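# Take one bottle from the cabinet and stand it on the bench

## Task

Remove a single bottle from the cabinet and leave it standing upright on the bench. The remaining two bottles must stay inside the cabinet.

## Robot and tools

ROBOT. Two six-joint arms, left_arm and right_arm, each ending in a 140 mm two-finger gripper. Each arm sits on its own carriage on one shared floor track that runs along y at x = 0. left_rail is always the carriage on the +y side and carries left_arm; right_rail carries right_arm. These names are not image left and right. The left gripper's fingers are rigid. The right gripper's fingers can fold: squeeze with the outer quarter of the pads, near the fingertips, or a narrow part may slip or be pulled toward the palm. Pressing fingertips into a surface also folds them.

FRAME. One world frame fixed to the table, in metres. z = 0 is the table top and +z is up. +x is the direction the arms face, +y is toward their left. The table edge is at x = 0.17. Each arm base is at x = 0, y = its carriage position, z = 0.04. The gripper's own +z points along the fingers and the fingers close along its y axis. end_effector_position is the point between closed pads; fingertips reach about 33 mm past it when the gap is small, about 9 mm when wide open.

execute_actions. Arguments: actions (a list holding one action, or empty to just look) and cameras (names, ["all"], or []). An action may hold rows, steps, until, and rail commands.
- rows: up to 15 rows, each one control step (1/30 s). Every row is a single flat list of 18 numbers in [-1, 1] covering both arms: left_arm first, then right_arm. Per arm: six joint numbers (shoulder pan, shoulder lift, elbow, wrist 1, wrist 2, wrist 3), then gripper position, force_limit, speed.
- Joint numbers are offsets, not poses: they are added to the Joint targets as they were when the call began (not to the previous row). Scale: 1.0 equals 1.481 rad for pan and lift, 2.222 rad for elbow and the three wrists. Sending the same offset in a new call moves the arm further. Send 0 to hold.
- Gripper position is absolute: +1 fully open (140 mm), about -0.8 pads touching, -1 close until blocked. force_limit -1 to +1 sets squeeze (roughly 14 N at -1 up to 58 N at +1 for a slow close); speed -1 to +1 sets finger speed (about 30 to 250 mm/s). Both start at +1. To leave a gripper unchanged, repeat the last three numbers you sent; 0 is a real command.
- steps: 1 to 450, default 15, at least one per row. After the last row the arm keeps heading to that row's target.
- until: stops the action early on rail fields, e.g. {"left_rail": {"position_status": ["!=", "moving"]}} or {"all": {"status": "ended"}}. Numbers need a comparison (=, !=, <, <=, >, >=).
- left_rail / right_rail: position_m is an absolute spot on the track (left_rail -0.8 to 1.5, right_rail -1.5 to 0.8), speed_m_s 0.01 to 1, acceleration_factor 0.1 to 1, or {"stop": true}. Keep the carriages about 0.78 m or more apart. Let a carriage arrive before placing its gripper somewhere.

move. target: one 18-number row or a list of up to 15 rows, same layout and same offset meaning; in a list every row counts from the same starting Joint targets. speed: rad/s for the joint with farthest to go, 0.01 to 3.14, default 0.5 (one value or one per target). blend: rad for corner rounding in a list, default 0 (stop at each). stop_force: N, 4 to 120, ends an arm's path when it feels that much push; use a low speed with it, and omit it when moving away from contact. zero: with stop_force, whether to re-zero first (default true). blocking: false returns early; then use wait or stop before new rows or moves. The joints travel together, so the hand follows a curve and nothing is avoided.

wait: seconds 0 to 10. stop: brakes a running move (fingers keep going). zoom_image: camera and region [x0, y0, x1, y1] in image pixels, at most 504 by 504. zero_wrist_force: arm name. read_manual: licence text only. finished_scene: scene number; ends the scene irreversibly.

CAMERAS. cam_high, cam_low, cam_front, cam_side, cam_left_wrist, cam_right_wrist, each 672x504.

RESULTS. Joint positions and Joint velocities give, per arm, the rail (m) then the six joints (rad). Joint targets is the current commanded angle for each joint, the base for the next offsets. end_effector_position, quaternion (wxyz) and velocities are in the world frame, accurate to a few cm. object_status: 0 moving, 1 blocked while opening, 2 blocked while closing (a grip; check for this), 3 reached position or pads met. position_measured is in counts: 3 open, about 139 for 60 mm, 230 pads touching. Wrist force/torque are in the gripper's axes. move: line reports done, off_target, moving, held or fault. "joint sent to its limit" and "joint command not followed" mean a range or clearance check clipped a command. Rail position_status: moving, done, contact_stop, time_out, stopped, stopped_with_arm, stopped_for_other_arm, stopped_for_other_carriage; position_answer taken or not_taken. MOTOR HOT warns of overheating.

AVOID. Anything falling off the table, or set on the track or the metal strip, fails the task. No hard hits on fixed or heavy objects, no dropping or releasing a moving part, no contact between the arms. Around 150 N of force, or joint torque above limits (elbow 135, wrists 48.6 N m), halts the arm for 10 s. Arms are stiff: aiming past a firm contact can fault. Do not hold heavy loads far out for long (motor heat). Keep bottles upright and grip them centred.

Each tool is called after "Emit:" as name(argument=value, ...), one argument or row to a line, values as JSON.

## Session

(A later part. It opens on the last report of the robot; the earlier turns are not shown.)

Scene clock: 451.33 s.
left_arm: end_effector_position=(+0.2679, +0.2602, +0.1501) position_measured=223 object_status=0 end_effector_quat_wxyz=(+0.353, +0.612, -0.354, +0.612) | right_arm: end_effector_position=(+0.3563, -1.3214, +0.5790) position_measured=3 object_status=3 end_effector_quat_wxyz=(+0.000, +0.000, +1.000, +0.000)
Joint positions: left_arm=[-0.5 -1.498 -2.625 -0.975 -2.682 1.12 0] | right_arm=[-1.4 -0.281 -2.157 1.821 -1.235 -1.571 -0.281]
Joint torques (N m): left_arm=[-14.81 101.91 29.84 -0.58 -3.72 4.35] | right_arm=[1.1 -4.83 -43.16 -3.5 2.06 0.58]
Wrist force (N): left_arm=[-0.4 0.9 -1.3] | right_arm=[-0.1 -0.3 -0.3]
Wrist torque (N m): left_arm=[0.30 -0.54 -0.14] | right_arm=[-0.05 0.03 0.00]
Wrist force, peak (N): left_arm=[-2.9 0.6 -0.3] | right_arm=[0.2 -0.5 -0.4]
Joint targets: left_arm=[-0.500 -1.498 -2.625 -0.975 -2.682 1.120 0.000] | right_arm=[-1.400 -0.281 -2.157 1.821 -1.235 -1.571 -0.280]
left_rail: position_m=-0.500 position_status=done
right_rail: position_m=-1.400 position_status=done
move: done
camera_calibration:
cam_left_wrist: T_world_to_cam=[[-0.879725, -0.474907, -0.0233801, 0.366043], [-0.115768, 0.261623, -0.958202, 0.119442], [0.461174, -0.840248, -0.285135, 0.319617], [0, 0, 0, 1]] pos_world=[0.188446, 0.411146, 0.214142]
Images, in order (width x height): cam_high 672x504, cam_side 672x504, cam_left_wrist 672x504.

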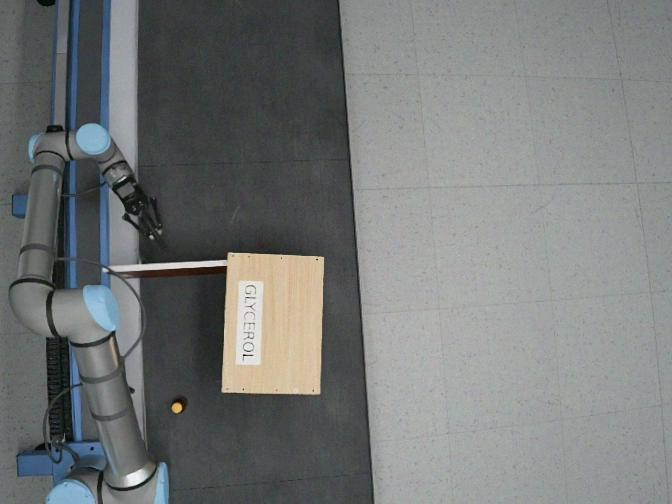

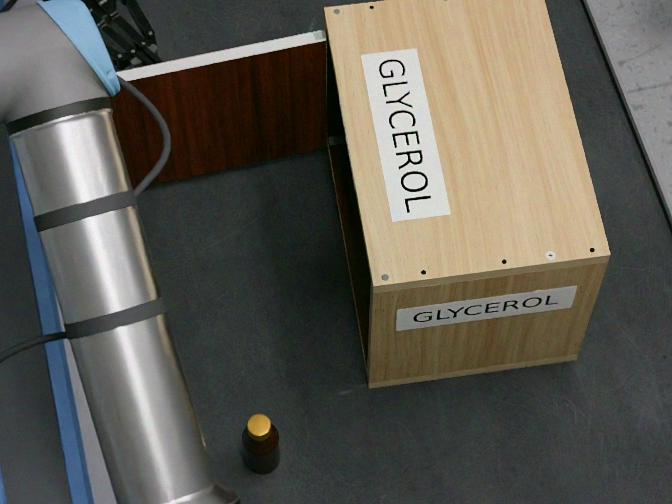

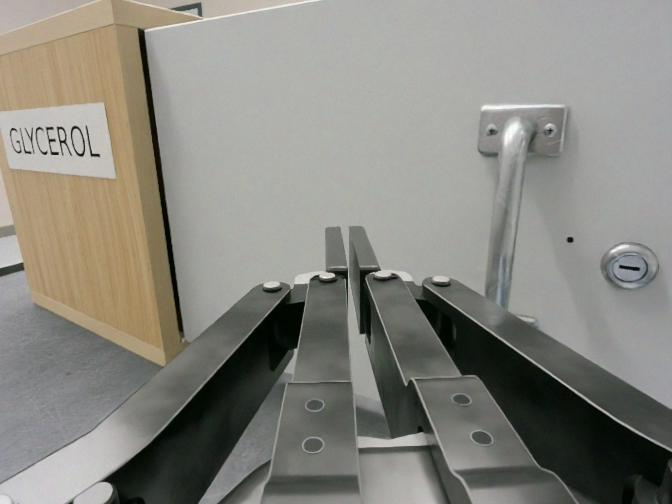

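Emit:
move(
  target=[
    [0.0186,0.1608,-0.2179,0.1107,-0.0662,0,-0.75,-0.5,0,0,0,0,0,0,0,1,1,1],
    [0.0484,0.251,-0.3394,0.1721,-0.1405,0,-0.75,-0.5,0,0,0,0,0,0,0,1,1,1],
    [0.0651,0.3371,-0.4546,0.2299,-0.2394,0,-0.75,-0.5,0,0,0,0,0,0,0,1,1,1],
    [0.061,0.3989,-0.5367,0.2708,-0.3364,0,-0.75,-0.5,0,0,0,0,0,0,0,1,1,1],
  ],
  speed=[0.2,0.15,0.15,0.12],
  blend=[0.04,0.04,0.04,0],
  stop_force=22,
  cameras=["cam_left_wrist","cam_side","cam_high"],
)

Scene clock: 471.30 s.
left_arm: end_effector_position=(+0.4151, +0.0033, +0.1501) position_measured=223 object_status=3 end_effector_quat_wxyz=(+0.074, +0.703, -0.074, +0.703) | right_arm: end_effector_position=(+0.3563, -1.3214, +0.5790) position_measured=3 object_status=3 end_effector_quat_wxyz=(+0.000, +0.000, +1.000, +0.000)
Joint positions: left_arm=[-0.5 -1.408 -2.034 -2.168 -2.08 0.373 0] | right_arm=[-1.4 -0.281 -2.157 1.821 -1.235 -1.571 -0.281]
Joint torques (N m): left_arm=[-18.51 69.52 10.27 0.52 -2.48 3.47] | right_arm=[-0.73 -7.07 -42.37 -3.28 1.75 0.65]
Wrist force (N): left_arm=[-0.7 -1.7 -5.8] | right_arm=[0.1 -0.1 -0.2]
Wrist torque (N m): left_arm=[0.43 -0.48 -0.18] | right_arm=[-0.03 -0.02 -0.01]
Wrist force, peak (N): left_arm=[-0.2 -0.4 -7.2] | right_arm=[0.3 -0.5 -0.6]
Joint targets: left_arm=[-0.500 -1.408 -2.034 -2.168 -2.080 0.373 0.000] | right_arm=[-1.400 -0.281 -2.157 1.821 -1.235 -1.571 -0.280]
left_rail: position_m=-0.500 position_status=done
right_rail: position_m=-1.400 position_status=done
move: done
camera_calibration:
cam_left_wrist: T_world_to_cam=[[-0.235662, -0.971542, -0.0238768, 0.107907], [-0.271397, 0.0893829, -0.958308, 0.268944], [0.933171, -0.219357, -0.284737, -0.162142], [0, 0, 0, 1]] pos_world=[0.249726, 0.0452302, 0.21414]
Images, in order (width x height): cam_high 672x504, cam_side 672x504, cam_left_wrist 672x504.

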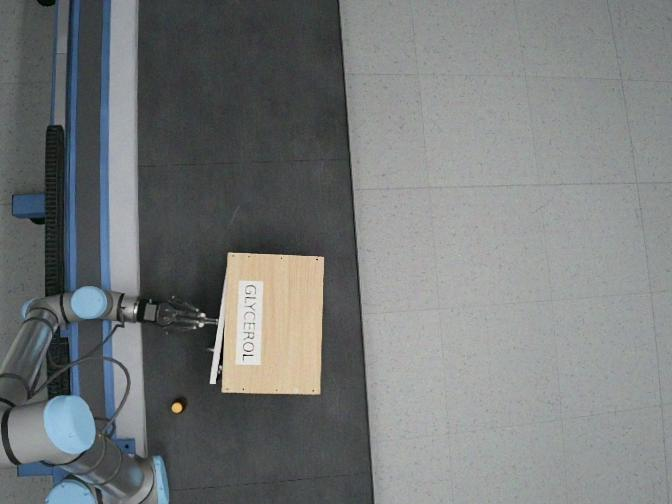

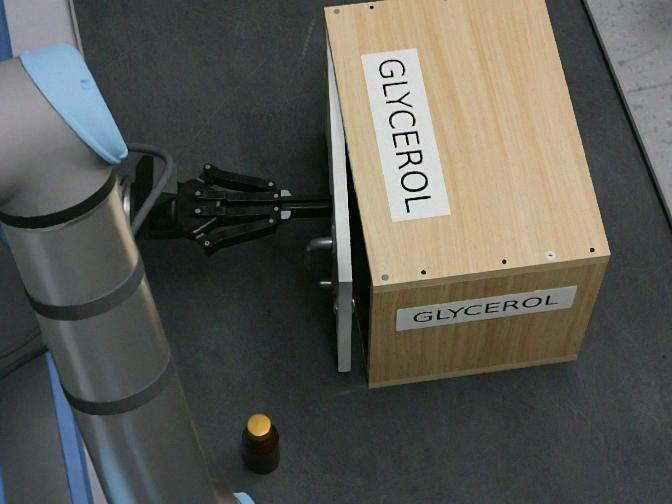

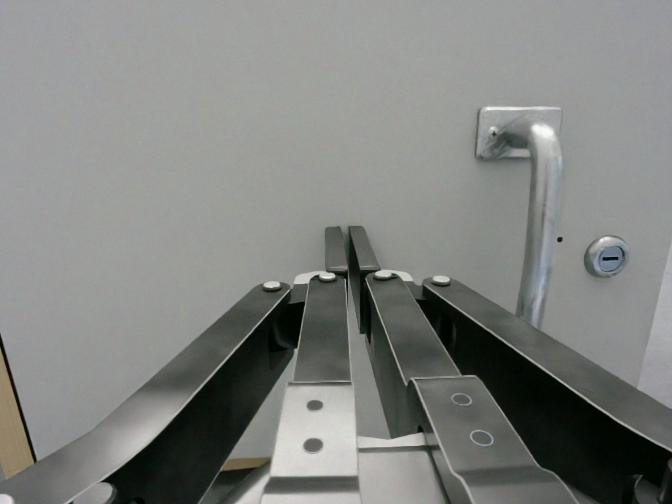

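Emit:
move(
  target=[
    [-0.021,0.0311,-0.0409,0.0202,-0.0689,0,-0.75,-0.5,0,0,0,0,0,0,0,1,1,1],
    [-0.0445,0.0295,-0.0388,0.0192,-0.0846,0,-0.75,-0.5,0,0,0,0,0,0,0,1,1,1],
  ],
  speed=[0.08,0.02],
  blend=[0.01,0],
  stop_force=24,
  cameras=["cam_left_wrist","cam_side","cam_high"],
)

Emit:
zoom_image(
  camera="cam_side",
  region=[290, 180, 470, 410],
)

Scene clock: 485.57 s.
left_arm: end_effector_position=(+0.4633, -0.0077, +0.1502) position_measured=223 object_status=3 end_effector_quat_wxyz=(+0.030, +0.706, -0.031, +0.706) | right_arm: end_effector_position=(+0.3563, -1.3214, +0.5790) position_measured=3 object_status=3 end_effector_quat_wxyz=(+0.000, +0.000, +1.000, +0.000)
Joint positions: left_arm=[-0.5 -1.474 -1.99 -2.254 -2.038 0.185 0] | right_arm=[-1.4 -0.281 -2.157 1.821 -1.235 -1.571 -0.281]
Joint torques (N m): left_arm=[-23.05 46.35 23.93 -2.94 -4.43 2.87] | right_arm=[0.28 -5.74 -42.8 -3.19 1.88 0.7]
Wrist force (N): left_arm=[-2.3 1.1 -18.0] | right_arm=[0.1 -0.4 -0.2]
Wrist torque (N m): left_arm=[0.22 -0.41 -0.20] | right_arm=[-0.08 -0.02 -0.01]
Wrist force, peak (N): left_arm=[-0.7 -0.1 -22.4] | right_arm=[0.4 -0.5 -0.4]
Joint targets: left_arm=[-0.500 -1.474 -1.990 -2.254 -2.038 0.185 0.000] | right_arm=[-1.400 -0.281 -2.157 1.821 -1.235 -1.571 -0.280]
left_rail: position_m=-0.500 position_status=done
right_rail: position_m=-1.400 position_status=done
move: done
camera_calibration:
cam_left_wrist: T_world_to_cam=[[-0.115638, -0.993, -0.0240591, 0.052831], [-0.280141, 0.0558426, -0.958333, 0.286821], [0.952968, -0.10408, -0.284638, -0.217827], [0, 0, 0, 1]] pos_world=[0.294041, 0.0137729, 0.214139]
Images, in order (width x height): cam_high 672x504, cam_side 672x504, cam_left_wrist 672x504.

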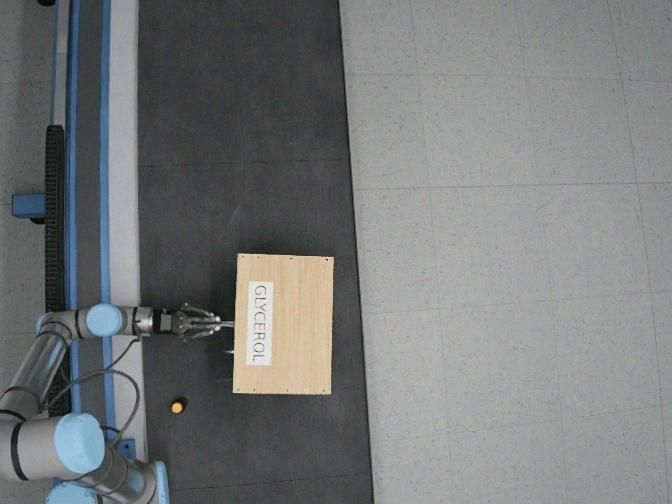

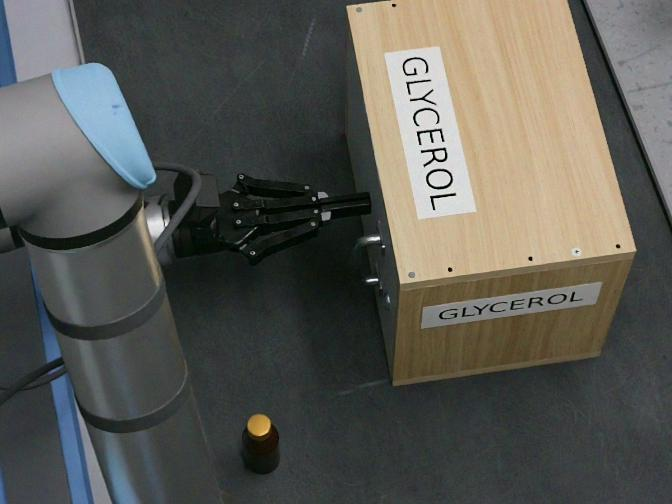

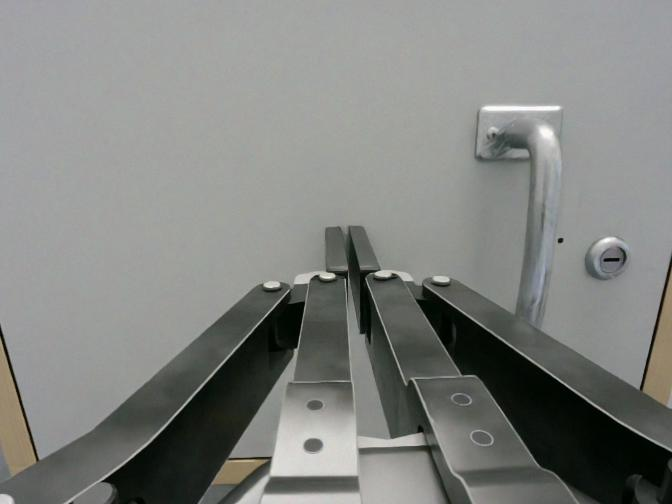

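Scaled by 2.191 from the camera's 672x504 image, which has a finer 960x720 frame.

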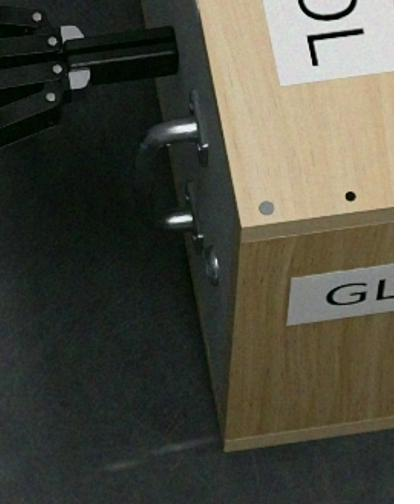

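Emit:
move(
  target=[0.0445,-0.0295,0.0388,-0.0192,0.0846,0,-0.75,-0.5,0,0,0,0,0,0,0,1,1,1],
  speed=0.12,
  cameras=["cam_left_wrist","cam_side"],
)

Scene clock: 491.53 s.
left_arm: end_effector_position=(+0.4151, +0.0033, +0.1501) position_measured=223 object_status=3 end_effector_quat_wxyz=(+0.074, +0.703, -0.074, +0.703) | right_arm: end_effector_position=(+0.3563, -1.3214, +0.5790) position_measured=3 object_status=3 end_effector_quat_wxyz=(+0.000, +0.000, +1.000, +0.000)
Joint positions: left_arm=[-0.5 -1.408 -2.034 -2.168 -2.08 0.373 0] | right_arm=[-1.4 -0.281 -2.157 1.821 -1.235 -1.571 -0.281]
Joint torques (N m): left_arm=[10.51 49.38 27.09 -2.59 3.01 2.53] | right_arm=[0.11 -8.32 -43.76 -2.79 1.71 0.71]
Wrist force (N): left_arm=[-0.6 0.9 -1.0] | right_arm=[0.0 -0.3 -0.2]
Wrist torque (N m): left_arm=[0.32 -0.52 -0.19] | right_arm=[-0.06 0.01 0.00]
Wrist force, peak (N): left_arm=[-2.3 1.1 -18.3] | right_arm=[0.4 -0.4 -0.5]
Joint targets: left_arm=[-0.500 -1.408 -2.034 -2.168 -2.080 0.373 0.000] | right_arm=[-1.400 -0.281 -2.157 1.821 -1.235 -1.571 -0.280]
left_rail: position_m=-0.500 position_status=done
right_rail: position_m=-1.400 position_status=done
move: done
camera_calibration:
cam_left_wrist: T_world_to_cam=[[-0.235544, -0.971572, -0.0238127, 0.107889], [-0.271428, 0.0892917, -0.958308, 0.268984], [0.933191, -0.21926, -0.284744, -0.162244], [0, 0, 0, 1]] pos_world=[0.249827, 0.0452302, 0.21414]
Images, in order (width x height): cam_side 672x504, cam_left_wrist 672x504.

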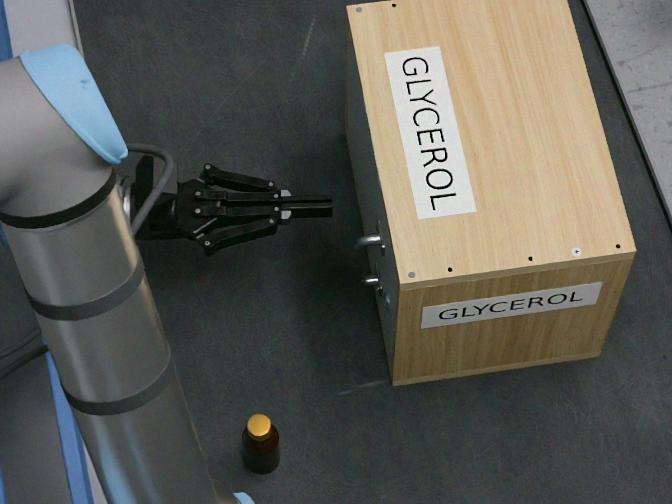

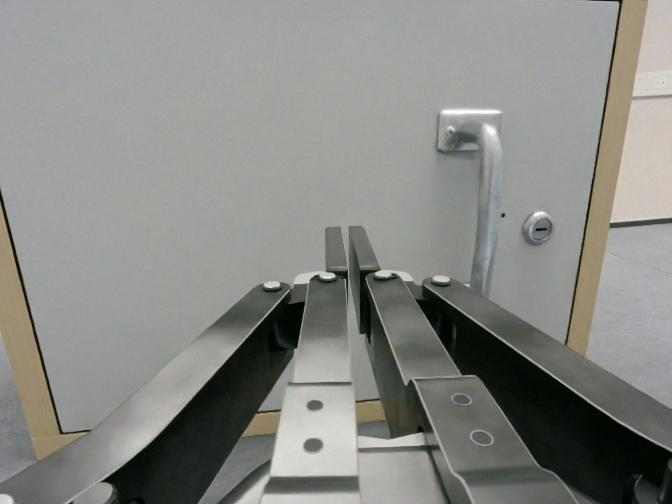

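The door is closed and the bottle is standing on the bench.

Emit:
finished_scene(
  scene=2,
)

The scene is finished: the task was done.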